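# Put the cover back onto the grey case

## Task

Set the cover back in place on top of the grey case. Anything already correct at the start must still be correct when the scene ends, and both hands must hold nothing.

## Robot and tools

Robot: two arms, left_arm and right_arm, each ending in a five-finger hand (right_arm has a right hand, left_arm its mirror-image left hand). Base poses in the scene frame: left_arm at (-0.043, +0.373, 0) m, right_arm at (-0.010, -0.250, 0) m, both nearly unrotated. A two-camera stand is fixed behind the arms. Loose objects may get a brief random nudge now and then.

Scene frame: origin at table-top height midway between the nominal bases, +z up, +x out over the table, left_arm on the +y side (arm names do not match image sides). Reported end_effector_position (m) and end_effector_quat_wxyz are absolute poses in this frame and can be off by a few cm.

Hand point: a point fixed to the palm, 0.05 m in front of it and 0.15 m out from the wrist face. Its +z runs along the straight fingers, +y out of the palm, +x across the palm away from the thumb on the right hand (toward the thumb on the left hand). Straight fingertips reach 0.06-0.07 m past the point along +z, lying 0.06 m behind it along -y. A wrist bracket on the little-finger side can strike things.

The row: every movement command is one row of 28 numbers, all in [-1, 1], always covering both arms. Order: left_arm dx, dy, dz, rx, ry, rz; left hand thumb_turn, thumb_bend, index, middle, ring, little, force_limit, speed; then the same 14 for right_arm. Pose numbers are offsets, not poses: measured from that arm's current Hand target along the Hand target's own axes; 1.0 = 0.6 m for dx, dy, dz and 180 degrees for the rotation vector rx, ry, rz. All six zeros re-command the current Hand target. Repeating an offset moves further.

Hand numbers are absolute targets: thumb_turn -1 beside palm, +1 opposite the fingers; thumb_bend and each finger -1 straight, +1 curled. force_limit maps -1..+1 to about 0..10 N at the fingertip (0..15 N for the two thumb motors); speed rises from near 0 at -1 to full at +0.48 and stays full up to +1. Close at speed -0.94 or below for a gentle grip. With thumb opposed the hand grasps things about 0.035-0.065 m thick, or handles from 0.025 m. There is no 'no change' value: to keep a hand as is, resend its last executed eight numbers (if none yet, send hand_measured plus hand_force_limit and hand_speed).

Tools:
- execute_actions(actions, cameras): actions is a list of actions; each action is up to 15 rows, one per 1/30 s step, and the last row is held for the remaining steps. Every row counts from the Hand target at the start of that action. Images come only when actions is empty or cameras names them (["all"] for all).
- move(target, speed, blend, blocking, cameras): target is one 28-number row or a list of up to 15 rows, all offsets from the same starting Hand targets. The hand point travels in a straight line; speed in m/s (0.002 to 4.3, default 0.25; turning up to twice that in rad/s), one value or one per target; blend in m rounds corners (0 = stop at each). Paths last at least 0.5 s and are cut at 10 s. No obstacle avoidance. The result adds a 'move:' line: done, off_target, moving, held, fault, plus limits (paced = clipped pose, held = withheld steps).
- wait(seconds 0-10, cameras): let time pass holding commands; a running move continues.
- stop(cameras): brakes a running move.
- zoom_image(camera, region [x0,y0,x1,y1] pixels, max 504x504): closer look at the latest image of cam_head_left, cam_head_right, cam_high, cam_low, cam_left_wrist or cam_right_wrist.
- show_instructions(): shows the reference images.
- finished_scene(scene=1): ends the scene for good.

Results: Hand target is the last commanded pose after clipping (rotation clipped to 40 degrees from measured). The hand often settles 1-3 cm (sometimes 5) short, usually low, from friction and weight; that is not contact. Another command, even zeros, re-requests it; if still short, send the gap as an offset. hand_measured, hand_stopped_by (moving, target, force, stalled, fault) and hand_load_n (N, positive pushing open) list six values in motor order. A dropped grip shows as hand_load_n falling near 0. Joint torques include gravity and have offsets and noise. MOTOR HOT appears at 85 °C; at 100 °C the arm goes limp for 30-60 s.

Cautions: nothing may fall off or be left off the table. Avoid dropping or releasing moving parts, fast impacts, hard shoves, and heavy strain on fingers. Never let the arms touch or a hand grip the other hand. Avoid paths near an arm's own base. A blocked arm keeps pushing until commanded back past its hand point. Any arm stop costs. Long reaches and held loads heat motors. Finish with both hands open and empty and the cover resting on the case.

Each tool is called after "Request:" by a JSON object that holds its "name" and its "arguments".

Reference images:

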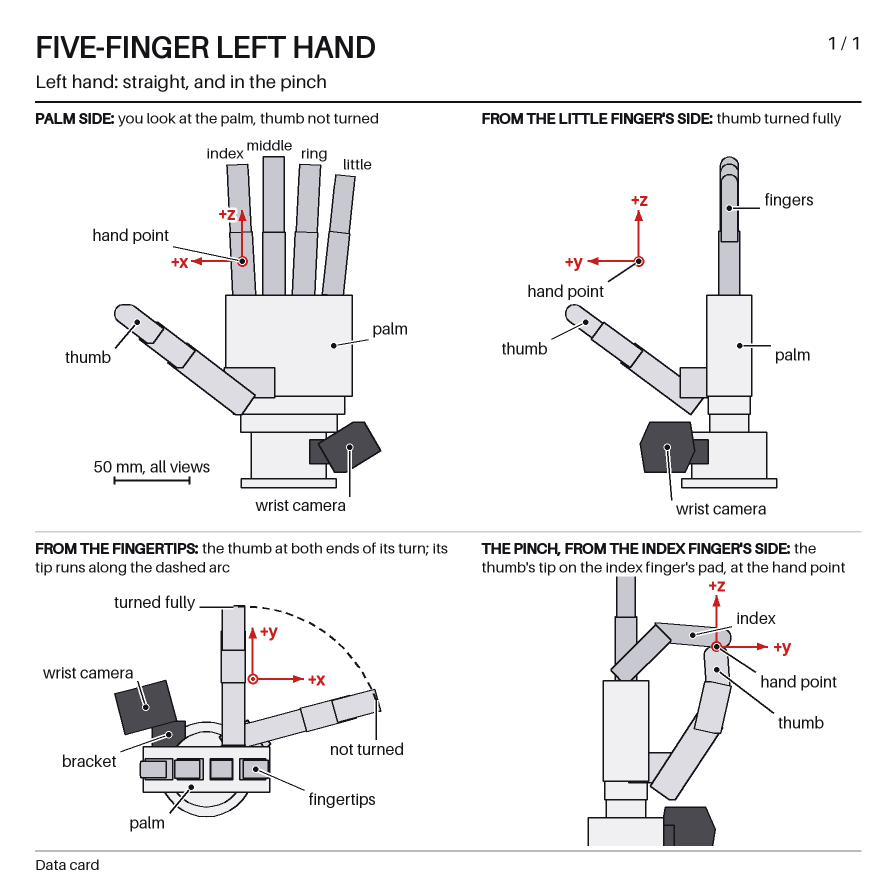

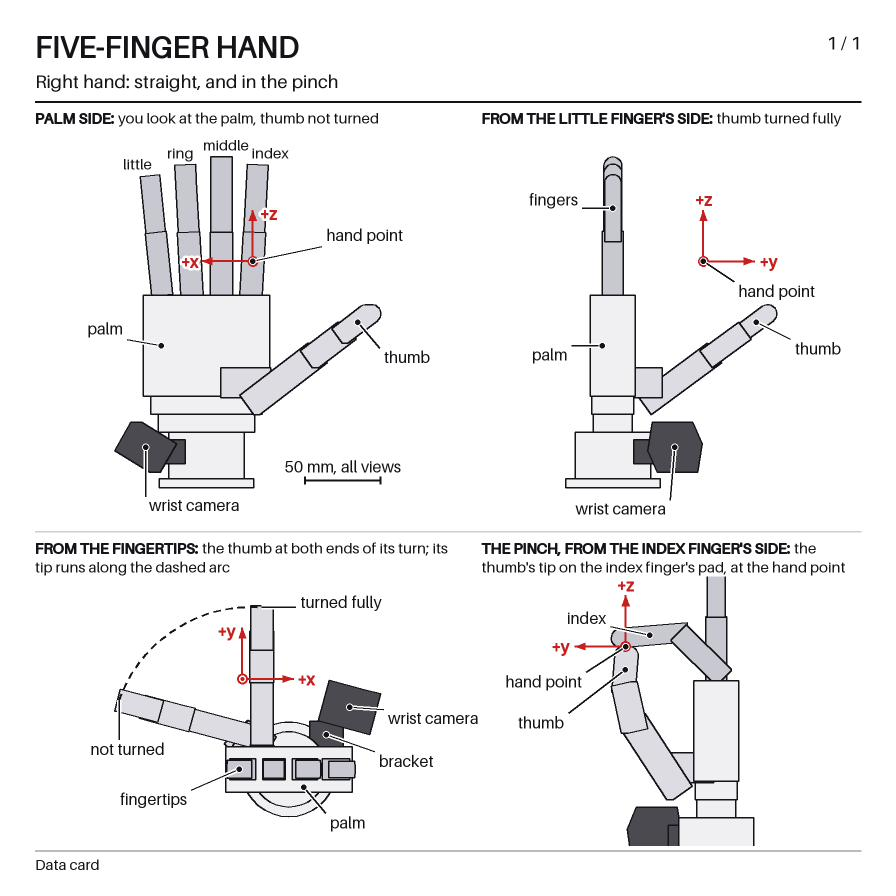

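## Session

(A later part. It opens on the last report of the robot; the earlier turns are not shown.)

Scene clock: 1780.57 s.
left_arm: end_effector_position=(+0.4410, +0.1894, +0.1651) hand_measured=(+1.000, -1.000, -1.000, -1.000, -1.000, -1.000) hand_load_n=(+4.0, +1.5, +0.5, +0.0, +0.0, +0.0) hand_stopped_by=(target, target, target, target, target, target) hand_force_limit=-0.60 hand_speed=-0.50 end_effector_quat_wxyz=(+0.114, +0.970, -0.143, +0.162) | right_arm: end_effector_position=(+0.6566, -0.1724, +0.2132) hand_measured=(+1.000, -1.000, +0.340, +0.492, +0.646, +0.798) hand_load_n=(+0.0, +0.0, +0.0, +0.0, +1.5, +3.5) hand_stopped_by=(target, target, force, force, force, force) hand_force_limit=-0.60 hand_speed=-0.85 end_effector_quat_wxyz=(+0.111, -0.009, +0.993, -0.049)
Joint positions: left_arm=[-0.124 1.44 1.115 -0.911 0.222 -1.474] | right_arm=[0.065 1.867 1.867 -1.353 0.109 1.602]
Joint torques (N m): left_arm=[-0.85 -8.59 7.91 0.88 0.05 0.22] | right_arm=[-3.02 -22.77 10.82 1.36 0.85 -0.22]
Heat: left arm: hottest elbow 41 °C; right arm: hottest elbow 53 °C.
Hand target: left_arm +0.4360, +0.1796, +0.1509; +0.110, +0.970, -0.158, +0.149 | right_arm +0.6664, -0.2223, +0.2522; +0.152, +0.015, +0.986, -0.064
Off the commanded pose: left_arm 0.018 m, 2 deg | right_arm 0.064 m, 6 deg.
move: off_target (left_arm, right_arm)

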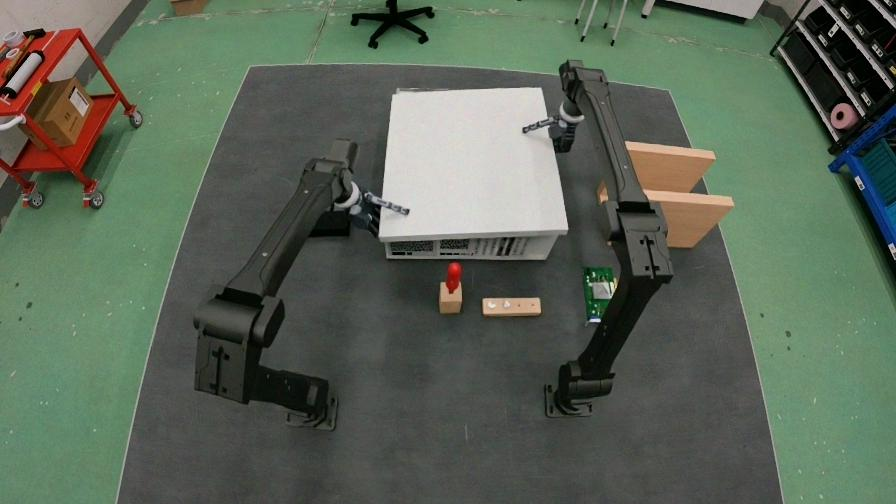

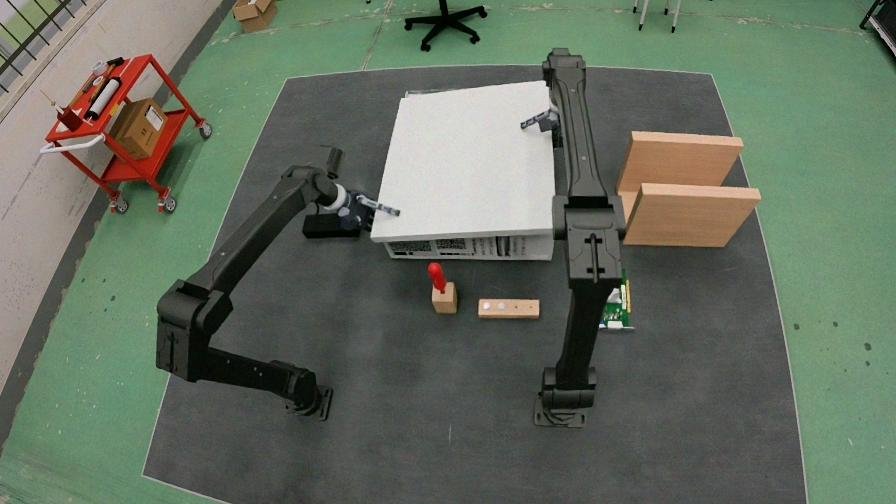

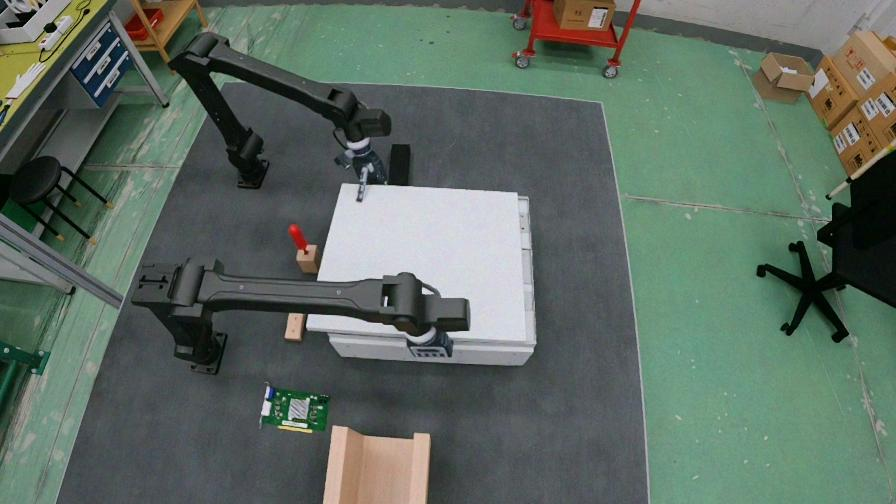

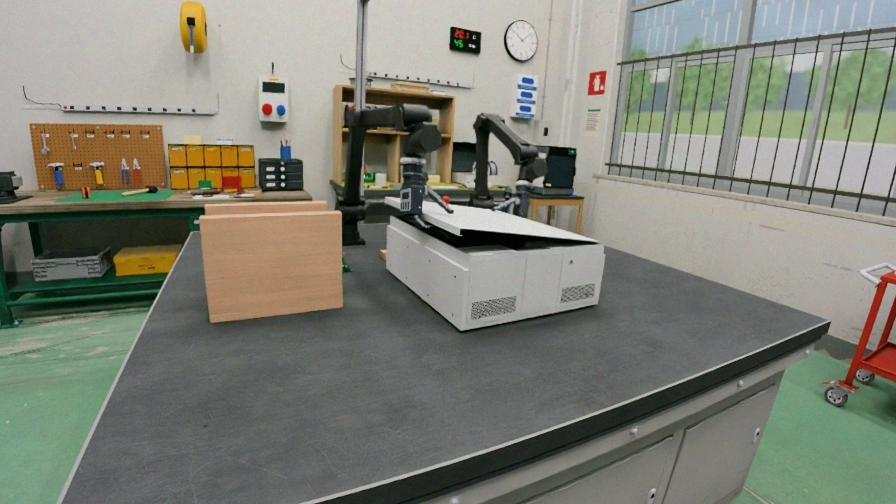

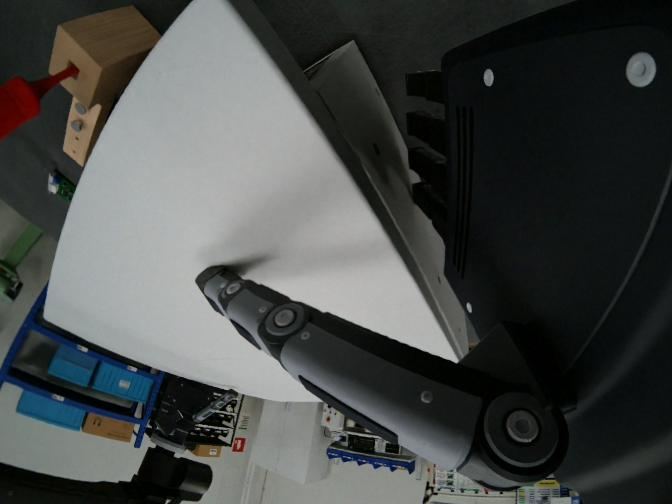

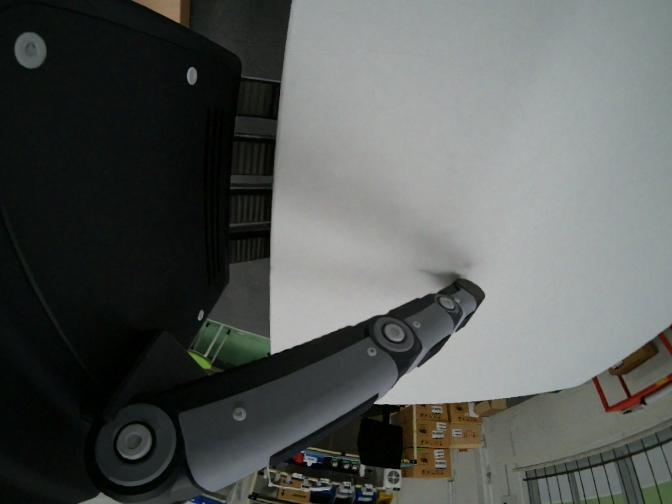

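Request:
{"name": "move", "arguments": {"target": [0,0,0,0,0,0,1,-1,-1,-1,-1,-1,-0.6,-0.5, -0.0003,-0.025,0.0033,0,0,0,1,-1,0.22,0.37,0.52,0.67,-0.6,-0.85], "speed": 0.03, "cameras": ["cam_head_left","cam_low","cam_left_wrist","cam_right_wrist"]}}

Request:
{"name": "zoom_image", "arguments": {"camera": "cam_low", "region": [370, 170, 630, 340]}}

Scene clock: 1797.87 s.
left_arm: end_effector_position=(+0.4410, +0.1890, +0.1657) hand_measured=(+1.000, -1.000, -1.000, -1.000, -1.000, -1.000) hand_load_n=(+4.5, +2.0, +0.5, +0.0, +0.0, +0.0) hand_stopped_by=(target, target, target, target, target, target) hand_force_limit=-0.60 hand_speed=-0.50 end_effector_quat_wxyz=(+0.114, +0.970, -0.142, +0.162) | right_arm: end_effector_position=(+0.6598, -0.1851, +0.2142) hand_measured=(+1.000, -1.000, +0.220, +0.370, +0.520, +0.668) hand_load_n=(+1.0, +0.0, +0.0, +0.0, +0.0, +7.5) hand_stopped_by=(target, target, target, target, target, force) hand_force_limit=-0.60 hand_speed=-0.85 end_effector_quat_wxyz=(+0.115, -0.007, +0.992, -0.047)
Joint positions: left_arm=[-0.125 1.438 1.115 -0.911 0.22 -1.478] | right_arm=[0.042 1.867 1.867 -1.342 0.1 1.584]
Joint torques (N m): left_arm=[-0.79 -8.41 7.88 0.92 0.11 0.23] | right_arm=[-3.84 -23.12 10.77 1.44 0.88 -0.24]
Heat: left arm: hottest elbow 41 °C; right arm: hottest elbow 53 °C.
Hand target: left_arm +0.4359, +0.1795, +0.1509; +0.110, +0.970, -0.158, +0.149 | right_arm +0.6665, -0.2374, +0.2522; +0.152, +0.015, +0.986, -0.064
Off the commanded pose: left_arm 0.018 m, 2 deg | right_arm 0.065 m, 5 deg.
move: off_target (left_arm, right_arm)
Images, in order (width x height): cam_head_left 896x504, cam_low 896x504, cam_left_wrist 672x504, cam_right_wrist 672x504.

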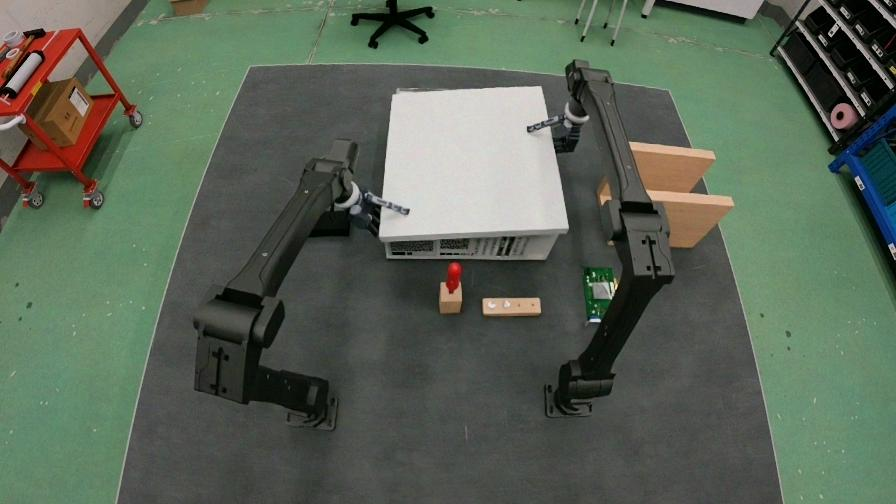

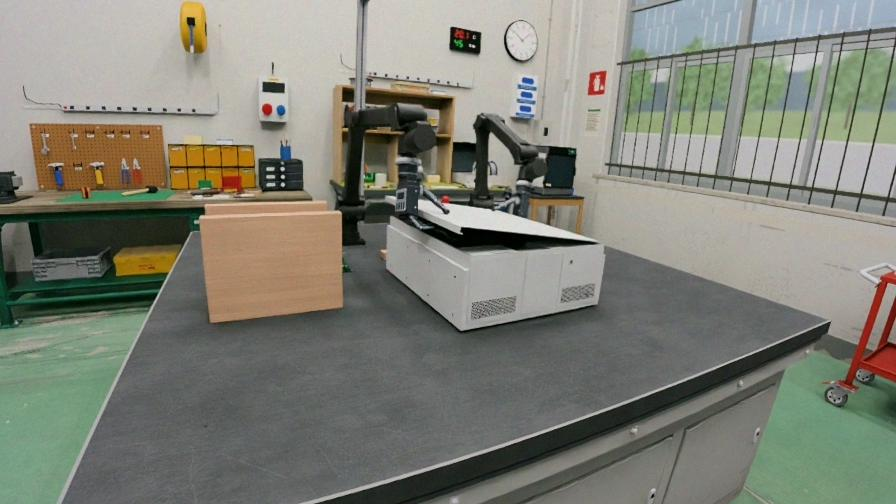

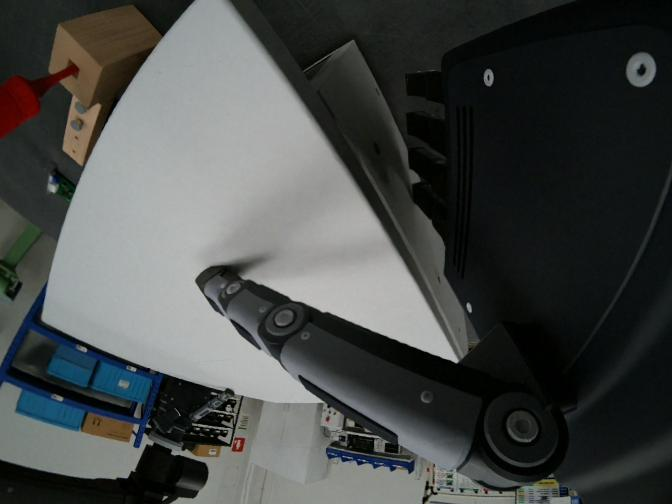

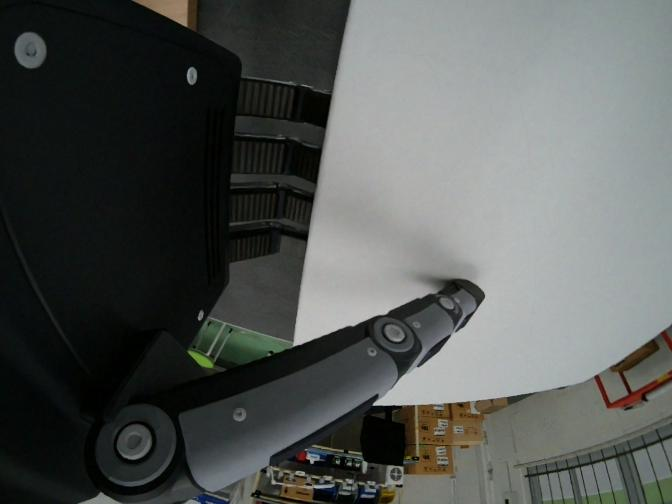

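Scaled by 1.938.

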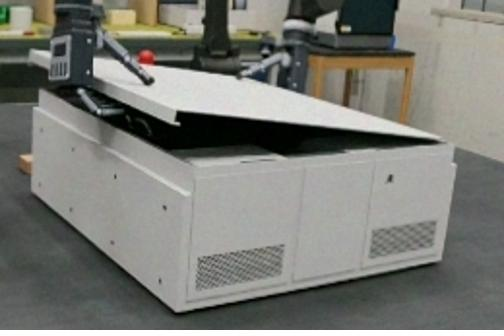

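Request:
{"name": "move", "arguments": {"target": [0,0,0,0,0,0,1,-1,-1,-1,-1,-1,-0.6,-0.5, 0,0.006,0,0,0,0,1,-1,0.9,0.9,0.9,0.67,-0.7,-0.88], "speed": 0.03, "cameras": ["cam_right_wrist"]}}

Request:
{"name": "zoom_image", "arguments": {"camera": "cam_right_wrist", "region": [180, 40, 520, 340]}}

Scene clock: 1806.07 s.
left_arm: end_effector_position=(+0.4410, +0.1890, +0.1657) hand_measured=(+1.000, -1.000, -1.000, -1.000, -1.000, -1.000) hand_load_n=(+4.5, +1.5, +0.5, -0.5, +0.0, +0.0) hand_stopped_by=(target, target, target, target, target, target) hand_force_limit=-0.60 hand_speed=-0.50 end_effector_quat_wxyz=(+0.114, +0.970, -0.142, +0.162) | right_arm: end_effector_position=(+0.6598, -0.1850, +0.2142) hand_measured=(+1.000, -1.000, +0.408, +0.492, +0.574, +0.668) hand_load_n=(+1.0, +0.5, +1.5, +1.5, +2.0, +5.0) hand_stopped_by=(target, target, force, force, force, force) hand_force_limit=-0.70 hand_speed=-0.88 end_effector_quat_wxyz=(+0.116, -0.007, +0.992, -0.047)
Joint positions: left_arm=[-0.125 1.438 1.115 -0.911 0.22 -1.478] | right_arm=[0.042 1.867 1.867 -1.342 0.1 1.583]
Joint torques (N m): left_arm=[-0.73 -8.53 7.91 0.88 0.1 0.24] | right_arm=[-3.08 -22.36 11.02 1.51 0.88 -0.22]
Heat: left arm: hottest elbow 41 °C; right arm: hottest elbow 53 °C.
Hand target: left_arm +0.4359, +0.1795, +0.1509; +0.110, +0.970, -0.158, +0.149 | right_arm +0.6666, -0.2339, +0.2518; +0.152, +0.015, +0.986, -0.064
Off the commanded pose: left_arm 0.018 m, 2 deg | right_arm 0.062 m, 5 deg.
move: off_target (left_arm, right_arm)
Images, in order (width x height): cam_right_wrist 672x504.

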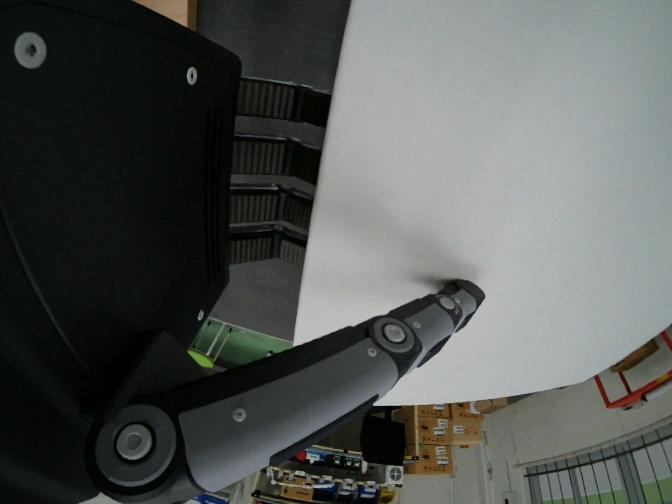

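Scaled by 1.482 from the camera's 672x504 image, which has a finer 960x720 frame.

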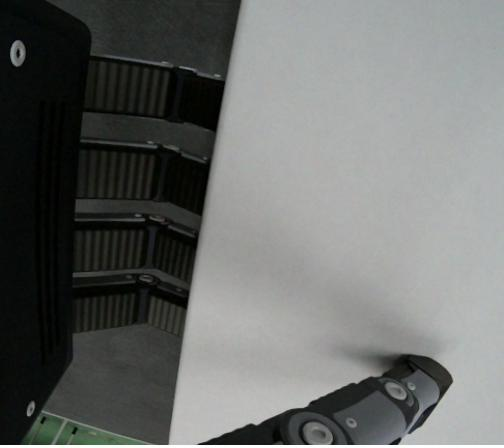

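Request:
{"name": "move", "arguments": {"target": [0,0,0,0,0,0,1,-1,-1,-1,-1,-1,-0.6,-0.5, 0.010,0.004,0.0315,0,0,0,1,-1,0.9,0.9,0.9,0.67,-0.7,-0.88], "speed": 0.03, "cameras": ["cam_low","cam_right_wrist"]}}

Request:
{"name": "zoom_image", "arguments": {"camera": "cam_low", "region": [370, 170, 630, 340]}}

Scene clock: 1814.87 s.
left_arm: end_effector_position=(+0.4409, +0.1887, +0.1654) hand_measured=(+1.000, -1.000, -1.000, -1.000, -1.000, -1.000) hand_load_n=(+4.0, +0.5, +0.0, +0.0, -0.5, +0.0) hand_stopped_by=(target, target, target, target, target, target) hand_force_limit=-0.60 hand_speed=-0.50 end_effector_quat_wxyz=(+0.112, +0.970, -0.143, +0.162) | right_arm: end_effector_position=(+0.6599, -0.1863, +0.2033) hand_measured=(+1.000, -1.000, +0.408, +0.492, +0.574, +0.668) hand_load_n=(+1.5, +1.5, +4.5, +3.5, +2.5, +5.0) hand_stopped_by=(target, target, force, force, force, force) hand_force_limit=-0.70 hand_speed=-0.88 end_effector_quat_wxyz=(+0.120, -0.005, +0.992, -0.042)
Joint positions: left_arm=[-0.127 1.438 1.115 -0.911 0.217 -1.478] | right_arm=[0.037 1.86 1.826 -1.298 0.09 1.583]
Joint torques (N m): left_arm=[-0.62 -8.29 7.91 0.85 0.22 0.24] | right_arm=[-2.9 -21.48 9.94 1.46 1.28 -0.21]
Heat: left arm: hottest elbow 41 °C; right arm: hottest elbow 53 °C.
Hand target: left_arm +0.4360, +0.1795, +0.1509; +0.110, +0.970, -0.158, +0.149 | right_arm +0.6667, -0.2340, +0.2317; +0.152, +0.015, +0.986, -0.064
Off the commanded pose: left_arm 0.018 m, 2 deg | right_arm 0.056 m, 5 deg.
move: off_target (left_arm, right_arm)
Images, in order (width x height): cam_low 896x504, cam_right_wrist 672x504.

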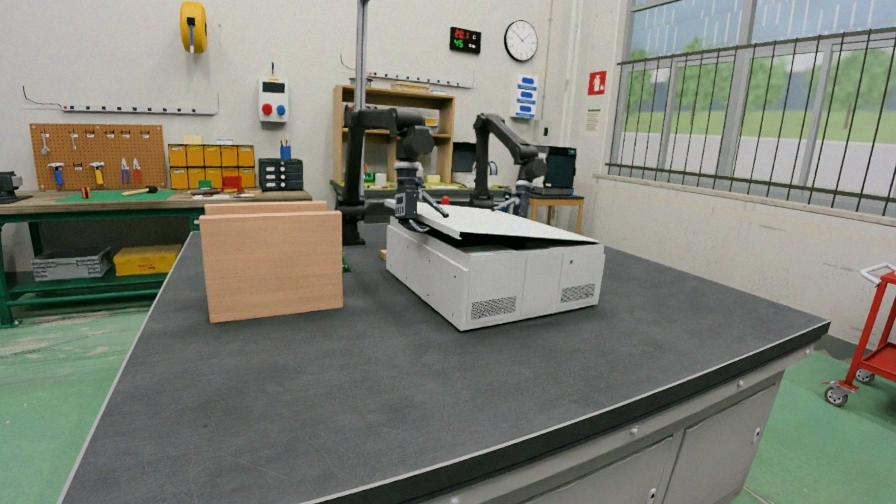

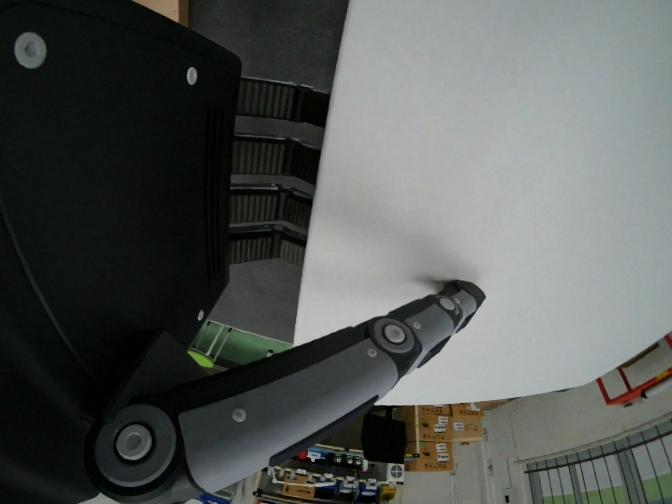

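Scaled by 1.938.

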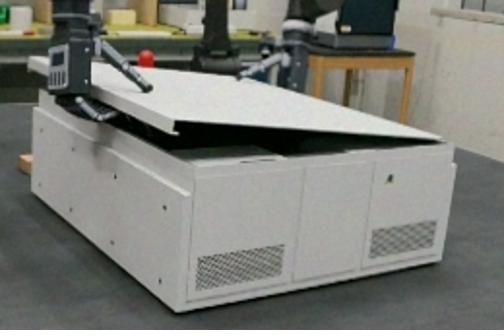

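Request:
{"name": "move", "arguments": {"target": [0,0,0,0,0,0,1,-1,-1,-1,-1,-1,-0.6,-0.5, 0.010,-0.01,0.033,0,0,0,1,-1,0.9,0.9,0.9,0.67,-0.7,-0.88], "speed": 0.03, "cameras": ["cam_low","cam_right_wrist"]}}

Request:
{"name": "zoom_image", "arguments": {"camera": "cam_low", "region": [370, 170, 630, 340]}}

Scene clock: 1823.17 s.
left_arm: end_effector_position=(+0.4408, +0.1885, +0.1651) hand_measured=(+1.000, -1.000, -1.000, -1.000, -1.000, -1.000) hand_load_n=(+2.5, +0.5, +0.5, +0.0, +0.0, +0.0) hand_stopped_by=(target, target, target, target, target, target) hand_force_limit=-0.60 hand_speed=-0.50 end_effector_quat_wxyz=(+0.111, +0.970, -0.143, +0.162) | right_arm: end_effector_position=(+0.6599, -0.1876, +0.1913) hand_measured=(+1.000, -1.000, +0.408, +0.490, +0.574, +0.668) hand_load_n=(+4.0, +2.0, +8.0, +5.0, +3.0, +4.5) hand_stopped_by=(target, target, force, force, force, force) hand_force_limit=-0.70 hand_speed=-0.88 end_effector_quat_wxyz=(+0.125, -0.005, +0.992, -0.034)
Joint positions: left_arm=[-0.128 1.438 1.115 -0.911 0.214 -1.478] | right_arm=[0.03 1.854 1.781 -1.248 0.072 1.577]
Joint torques (N m): left_arm=[-0.56 -8.23 7.92 0.9 0.35 0.25] | right_arm=[-3.43 -21.42 9.7 1.44 1.72 -0.34]
Heat: left arm: hottest elbow 41 °C; right arm: hottest elbow 52 °C.
Hand target: left_arm +0.4359, +0.1795, +0.1509; +0.110, +0.970, -0.158, +0.149 | right_arm +0.6666, -0.2425, +0.2118; +0.152, +0.015, +0.986, -0.064
Off the commanded pose: left_arm 0.017 m, 2 deg | right_arm 0.059 m, 5 deg.
move: off_target (left_arm, right_arm)
Images, in order (width x height): cam_low 896x504, cam_right_wrist 672x504.

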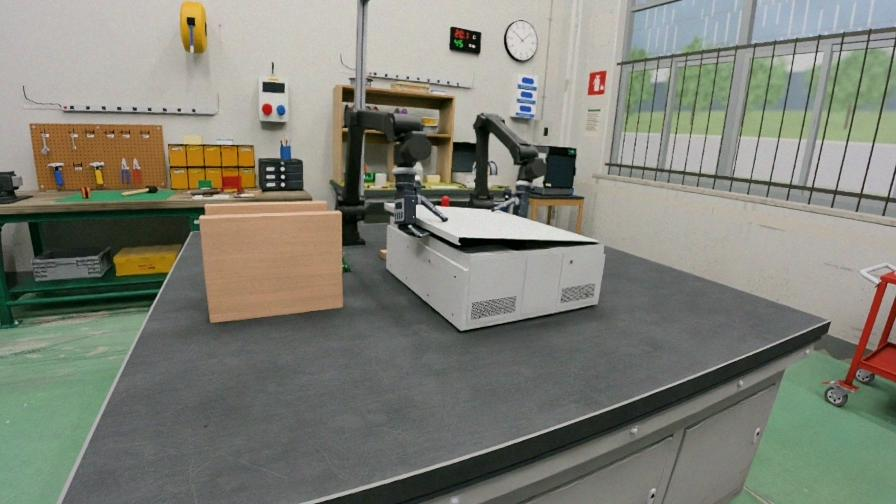

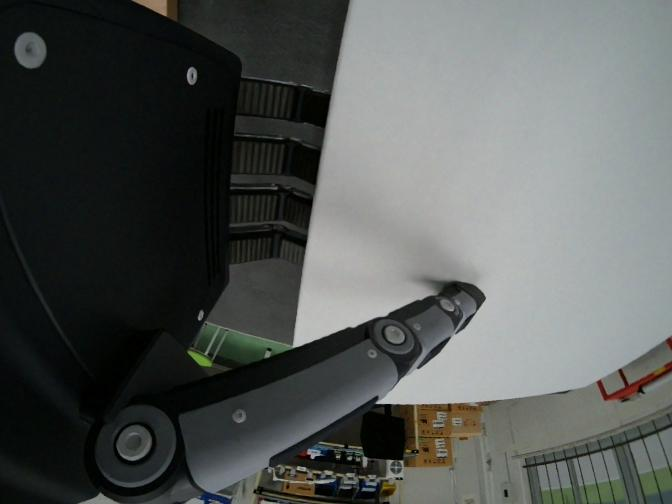

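Scaled by 1.938.

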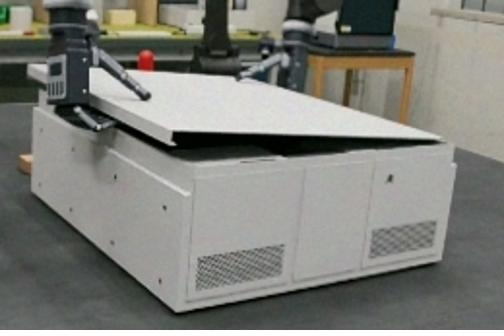

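Request:
{"name": "move", "arguments": {"target": [0,0,0,0,0,0,1,-1,-1,-1,-1,-1,-0.6,-0.5, -0.0005,-0.05,0.0066,0,0,0,1,-1,0.9,0.9,0.9,0.67,-0.7,-0.88], "speed": 0.03, "cameras": ["cam_low","cam_right_wrist"]}}

Request:
{"name": "zoom_image", "arguments": {"camera": "cam_low", "region": [370, 170, 630, 340]}}

Scene clock: 1842.60 s.
left_arm: end_effector_position=(+0.4407, +0.1884, +0.1651) hand_measured=(+1.000, -1.000, -1.000, -1.000, -1.000, -1.000) hand_load_n=(+3.5, +1.0, +0.0, +0.0, +0.0, +0.0) hand_stopped_by=(target, target, target, target, target, target) hand_force_limit=-0.60 hand_speed=-0.50 end_effector_quat_wxyz=(+0.111, +0.970, -0.143, +0.162) | right_arm: end_effector_position=(+0.6615, -0.1885, +0.1934) hand_measured=(+1.000, -1.000, +0.408, +0.490, +0.574, +0.670) hand_load_n=(+10.5, +2.5, +5.5, +2.5, +1.5, +3.5) hand_stopped_by=(target, target, force, force, force, force) hand_force_limit=-0.70 hand_speed=-0.88 end_effector_quat_wxyz=(+0.132, -0.019, +0.991, -0.027)
Joint positions: left_arm=[-0.129 1.438 1.115 -0.911 0.214 -1.478] | right_arm=[0.021 1.854 1.781 -1.234 0.053 1.544]
Joint torques (N m): left_arm=[-0.5 -8.53 7.9 0.9 0.36 0.23] | right_arm=[-5.36 -21.19 9.37 1.29 1.94 -0.47]
Heat: left arm: hottest elbow 41 °C; right arm: hottest elbow 49 °C.
Hand target: left_arm +0.4359, +0.1795, +0.1509; +0.110, +0.970, -0.158, +0.149 | right_arm +0.6666, -0.2726, +0.2120; +0.152, +0.015, +0.986, -0.064
Off the commanded pose: left_arm 0.017 m, 2 deg | right_arm 0.086 m, 6 deg.
move: off_target (left_arm, right_arm)
Images, in order (width x height): cam_low 896x504, cam_right_wrist 672x504.

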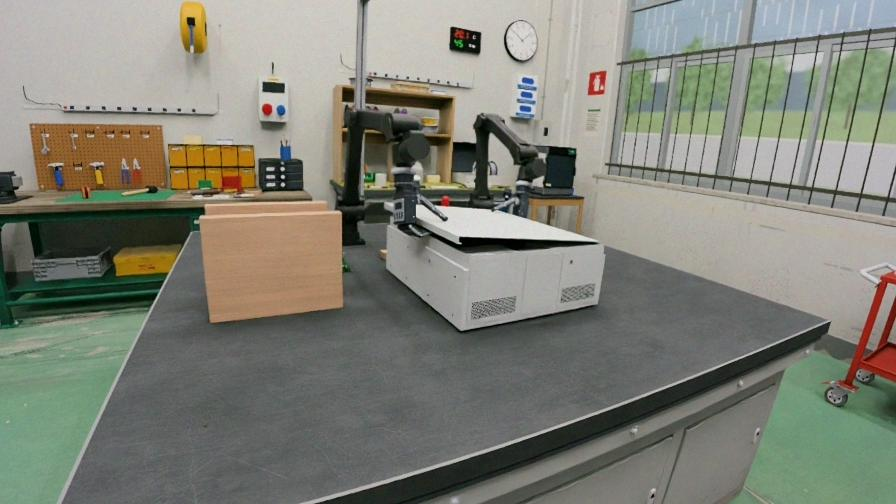

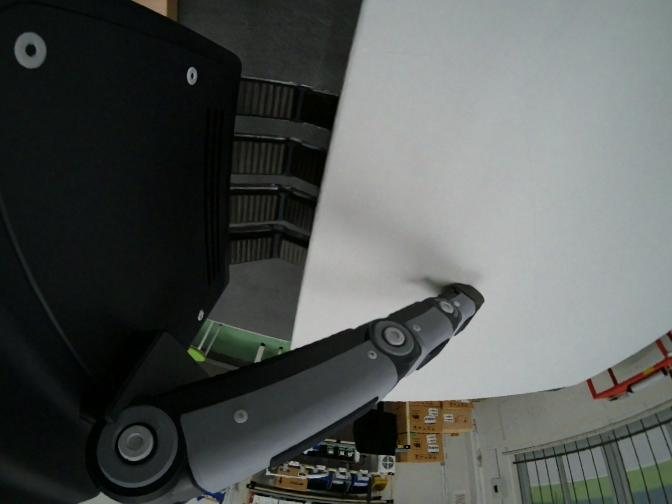

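Scaled by 1.938.

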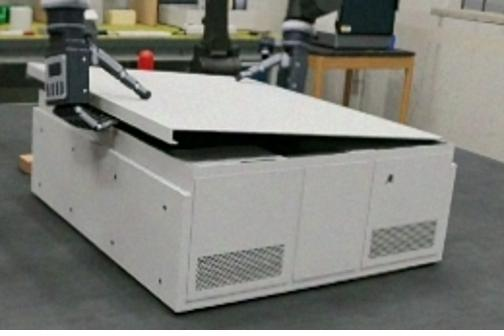

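Request:
{"name": "move", "arguments": {"target": [[0,0,0,0,0,0,1,-1,-1,-1,-1,-1,-0.6,-0.5, -0.007,0.047,-0.03,0,0,0,1,-1,0.9,0.9,0.9,0.67,-0.7,-0.88],[0,0,0,0,0,0,1,-1,-1,-1,-1,-1,-0.6,-0.5, -0.007,0.047,-0.03,0,0,0,1,-1,0.2,0.28,0.36,0.45,-0.7,-0.88]], "speed": 0.03, "cameras": ["cam_low","cam_right_wrist"]}}

Request:
{"name": "zoom_image", "arguments": {"camera": "cam_low", "region": [370, 170, 630, 340]}}

Scene clock: 1852.60 s.
left_arm: end_effector_position=(+0.4408, +0.1882, +0.1629) hand_measured=(+1.000, -1.000, -1.000, -1.000, -1.000, -1.000) hand_load_n=(+0.0, +0.0, +0.0, +0.0, +0.0, +0.0) hand_stopped_by=(target, target, target, target, target, target) hand_force_limit=-0.60 hand_speed=-0.50 end_effector_quat_wxyz=(+0.109, +0.970, -0.144, +0.160) | right_arm: end_effector_position=(+0.6579, -0.2427, +0.2016) hand_measured=(+1.000, -1.000, +0.200, +0.280, +0.360, +0.450) hand_load_n=(+0.0, +0.0, +0.0, +0.0, +0.0, +0.0) hand_stopped_by=(target, target, target, target, target, target) hand_force_limit=-0.70 hand_speed=-0.88 end_effector_quat_wxyz=(+0.131, +0.019, +0.989, -0.063)
Joint positions: left_arm=[-0.13 1.442 1.115 -0.911 0.21 -1.477] | right_arm=[-0.04 1.831 1.777 -1.249 0.119 1.55]
Joint torques (N m): left_arm=[-0.44 -8.82 7.79 0.88 0.5 0.23] | right_arm=[1.85 -18.14 13.26 0.57 -0.05 -0.05]
Heat: left arm: hottest elbow 41 °C; right arm: hottest elbow 49 °C.
Hand target: left_arm +0.4360, +0.1795, +0.1509; +0.110, +0.970, -0.158, +0.149 | right_arm +0.6666, -0.2425, +0.2267; +0.152, +0.015, +0.986, -0.064
Off the commanded pose: left_arm 0.016 m, 2 deg | right_arm 0.027 m, 3 deg.
move: off_target (left_arm, right_arm); target 2's new numbers were sent with right_arm's hand 0.065 m and 6 deg from that target
Images, in order (width x height): cam_low 896x504, cam_right_wrist 672x504.

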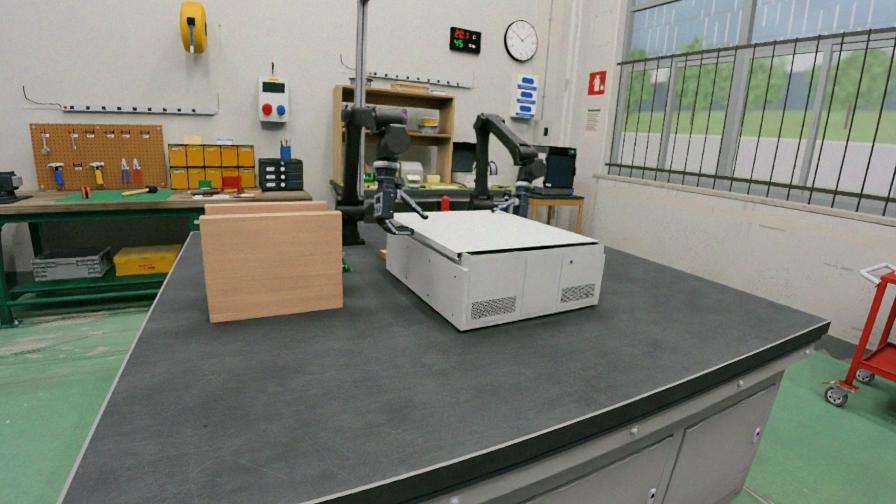

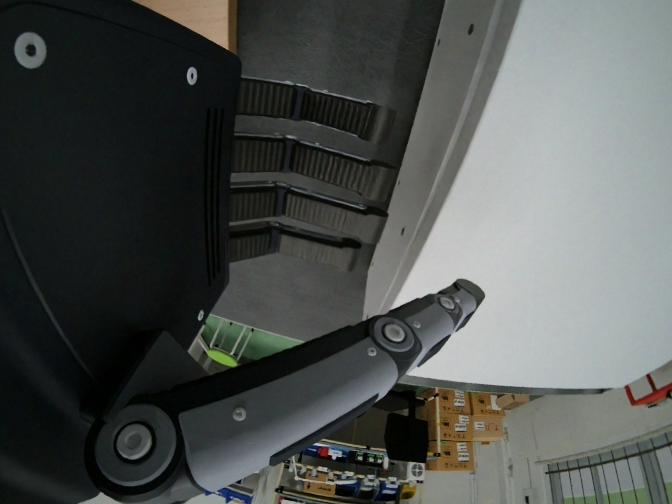

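Scaled by 1.938.

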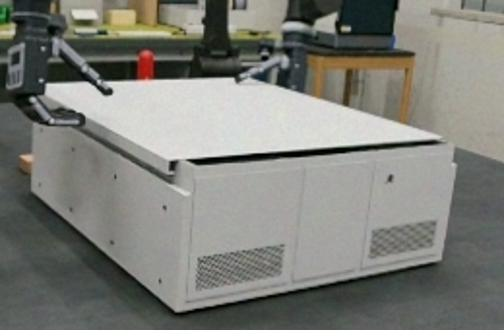

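Request:
{"name": "move", "arguments": {"target": [[0,0,0,0,0,0,1,-1,-1,-1,-1,-1,-0.6,-0.5, 0,0,-0.05,0,0,0,1,-1,-1,-1,-1,-1,-0.6,-0.3],[0,0,0,0,0,0,1,-1,-1,-1,-1,-1,-0.6,-0.5, 0.05,-0.1,-0.2,0,0,0,1,-1,-1,-1,-1,-1,-0.6,-0.3]], "speed": 0.1, "cameras": ["all"]}}

Request:
{"name": "zoom_image", "arguments": {"camera": "cam_low", "region": [370, 170, 630, 340]}}

Request:
{"name": "zoom_image", "arguments": {"camera": "cam_head_left", "region": [350, 70, 590, 280]}}

Request:
{"name": "zoom_image", "arguments": {"camera": "cam_high", "region": [280, 130, 560, 380]}}

Request:
{"name": "zoom_image", "arguments": {"camera": "cam_right_wrist", "region": [200, 0, 672, 440]}}

Scene clock: 1864.80 s.
left_arm: end_effector_position=(+0.4408, +0.1882, +0.1629) hand_measured=(+1.000, -1.000, -1.000, -1.000, -1.000, -1.000) hand_load_n=(+0.0, +0.0, +0.0, +0.0, +0.0, +0.0) hand_stopped_by=(target, target, target, target, target, target) hand_force_limit=-0.60 hand_speed=-0.50 end_effector_quat_wxyz=(+0.109, +0.970, -0.144, +0.160) | right_arm: end_effector_position=(+0.5916, -0.2791, +0.3065) hand_measured=(+1.000, -1.000, -1.000, -1.000, -1.000, -1.000) hand_load_n=(+0.0, +0.0, +0.0, +0.0, +0.0, +0.0) hand_stopped_by=(target, target, target, target, target, target) hand_force_limit=-0.60 hand_speed=-0.30 end_effector_quat_wxyz=(+0.125, +0.016, +0.990, -0.061)
Joint positions: left_arm=[-0.13 1.442 1.115 -0.911 0.21 -1.477] | right_arm=[-0.117 1.677 1.846 -1.476 0.094 1.471]
Joint torques (N m): left_arm=[-0.15 -8.76 7.87 0.87 0.51 0.21] | right_arm=[-0.67 -15.97 15.21 0.51 -0.11 -0.18]
Heat: left arm: hottest elbow 41 °C; right arm: hottest elbow 51 °C.
Hand target: left_arm +0.4360, +0.1795, +0.1509; +0.110, +0.970, -0.158, +0.149 | right_arm +0.5992, -0.2859, +0.3384; +0.152, +0.015, +0.986, -0.064
Off the commanded pose: left_arm 0.016 m, 2 deg | right_arm 0.033 m, 3 deg.
move: off_target (left_arm, right_arm)

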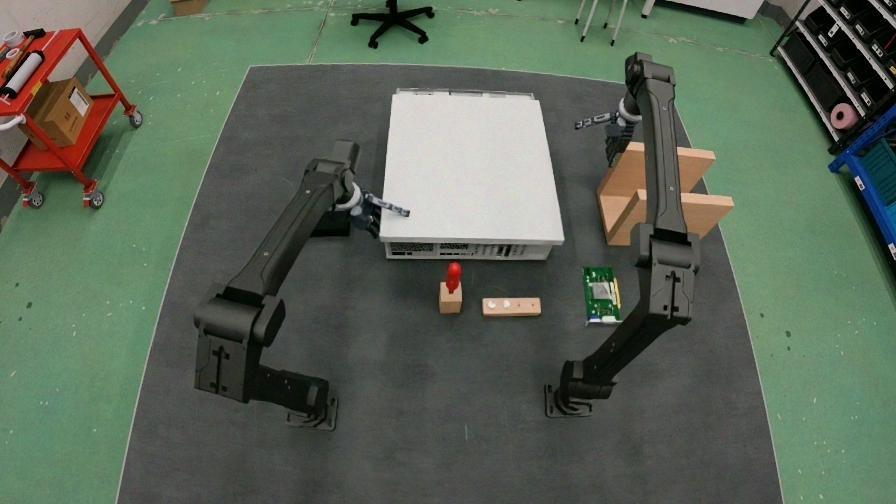

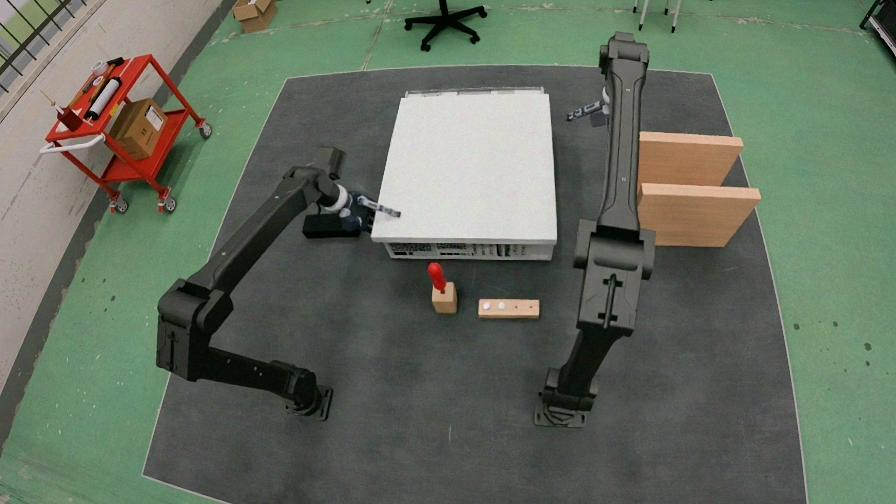

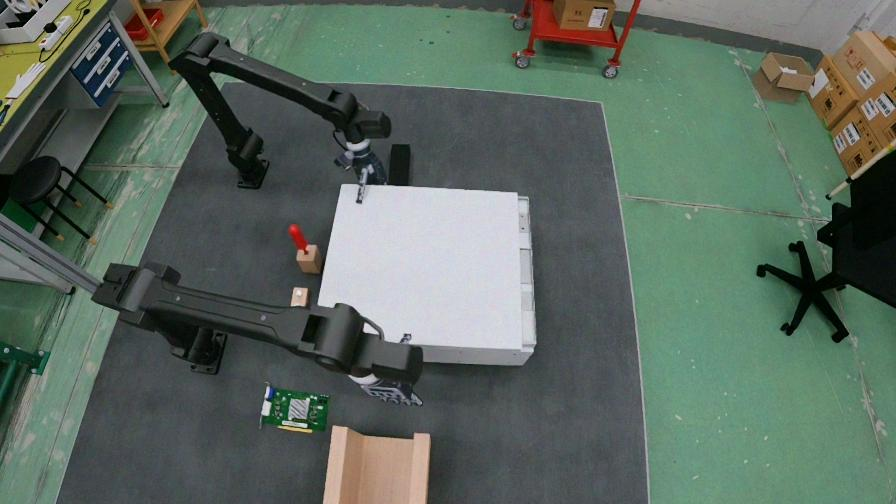

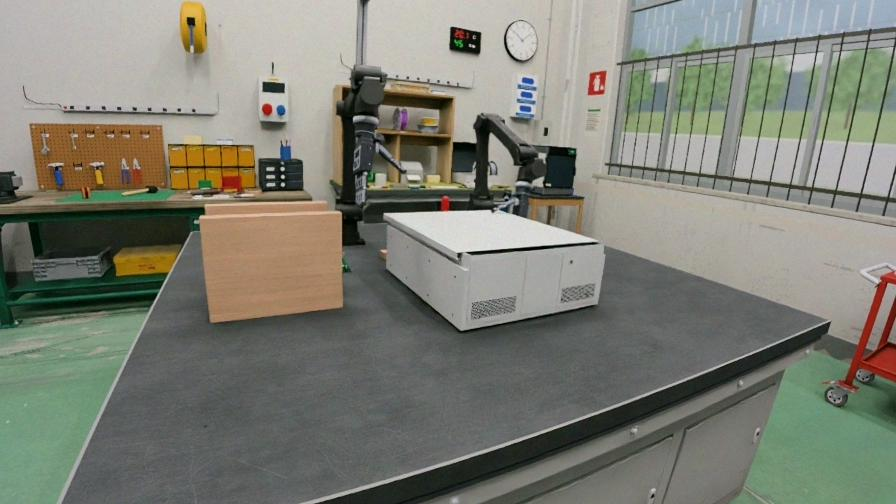

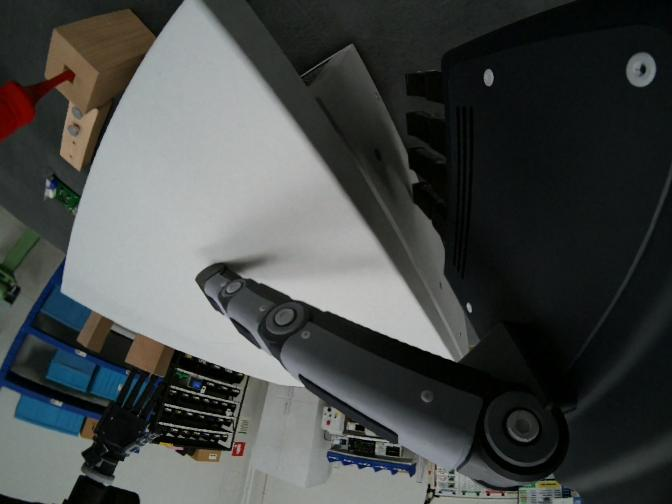

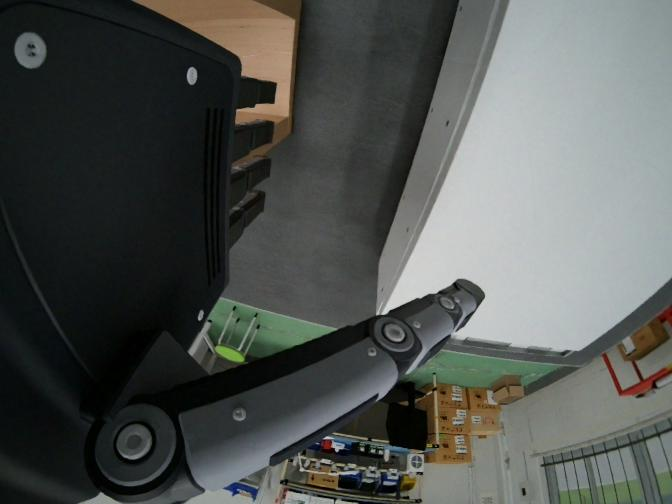

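Scaled by 1.938.

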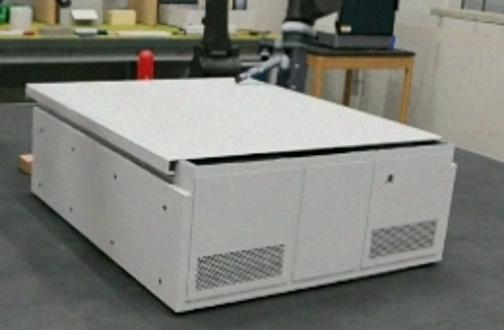

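Scaled by 2.100.

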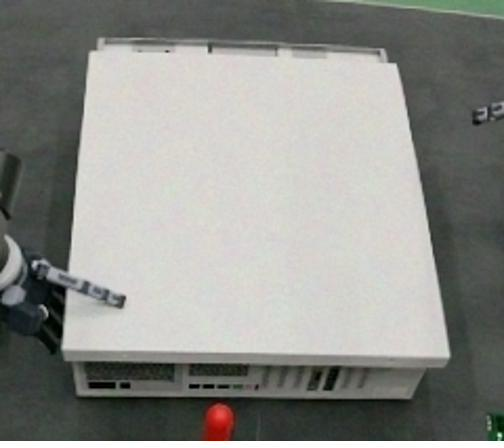

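Scaled by 1.800.

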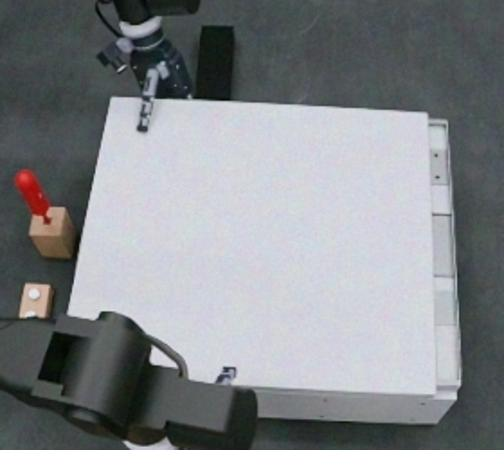

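Scaled by 1.068 from the camera's 672x504 image, which has a finer 960x720 frame.

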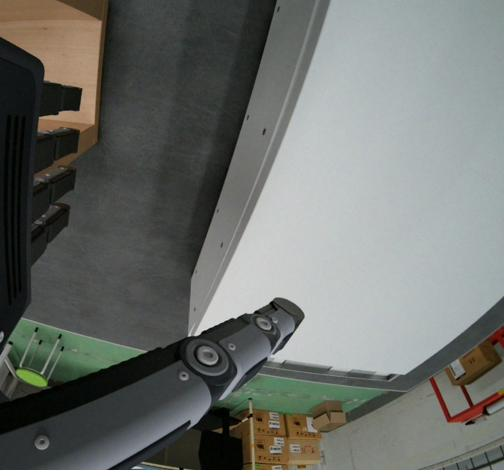

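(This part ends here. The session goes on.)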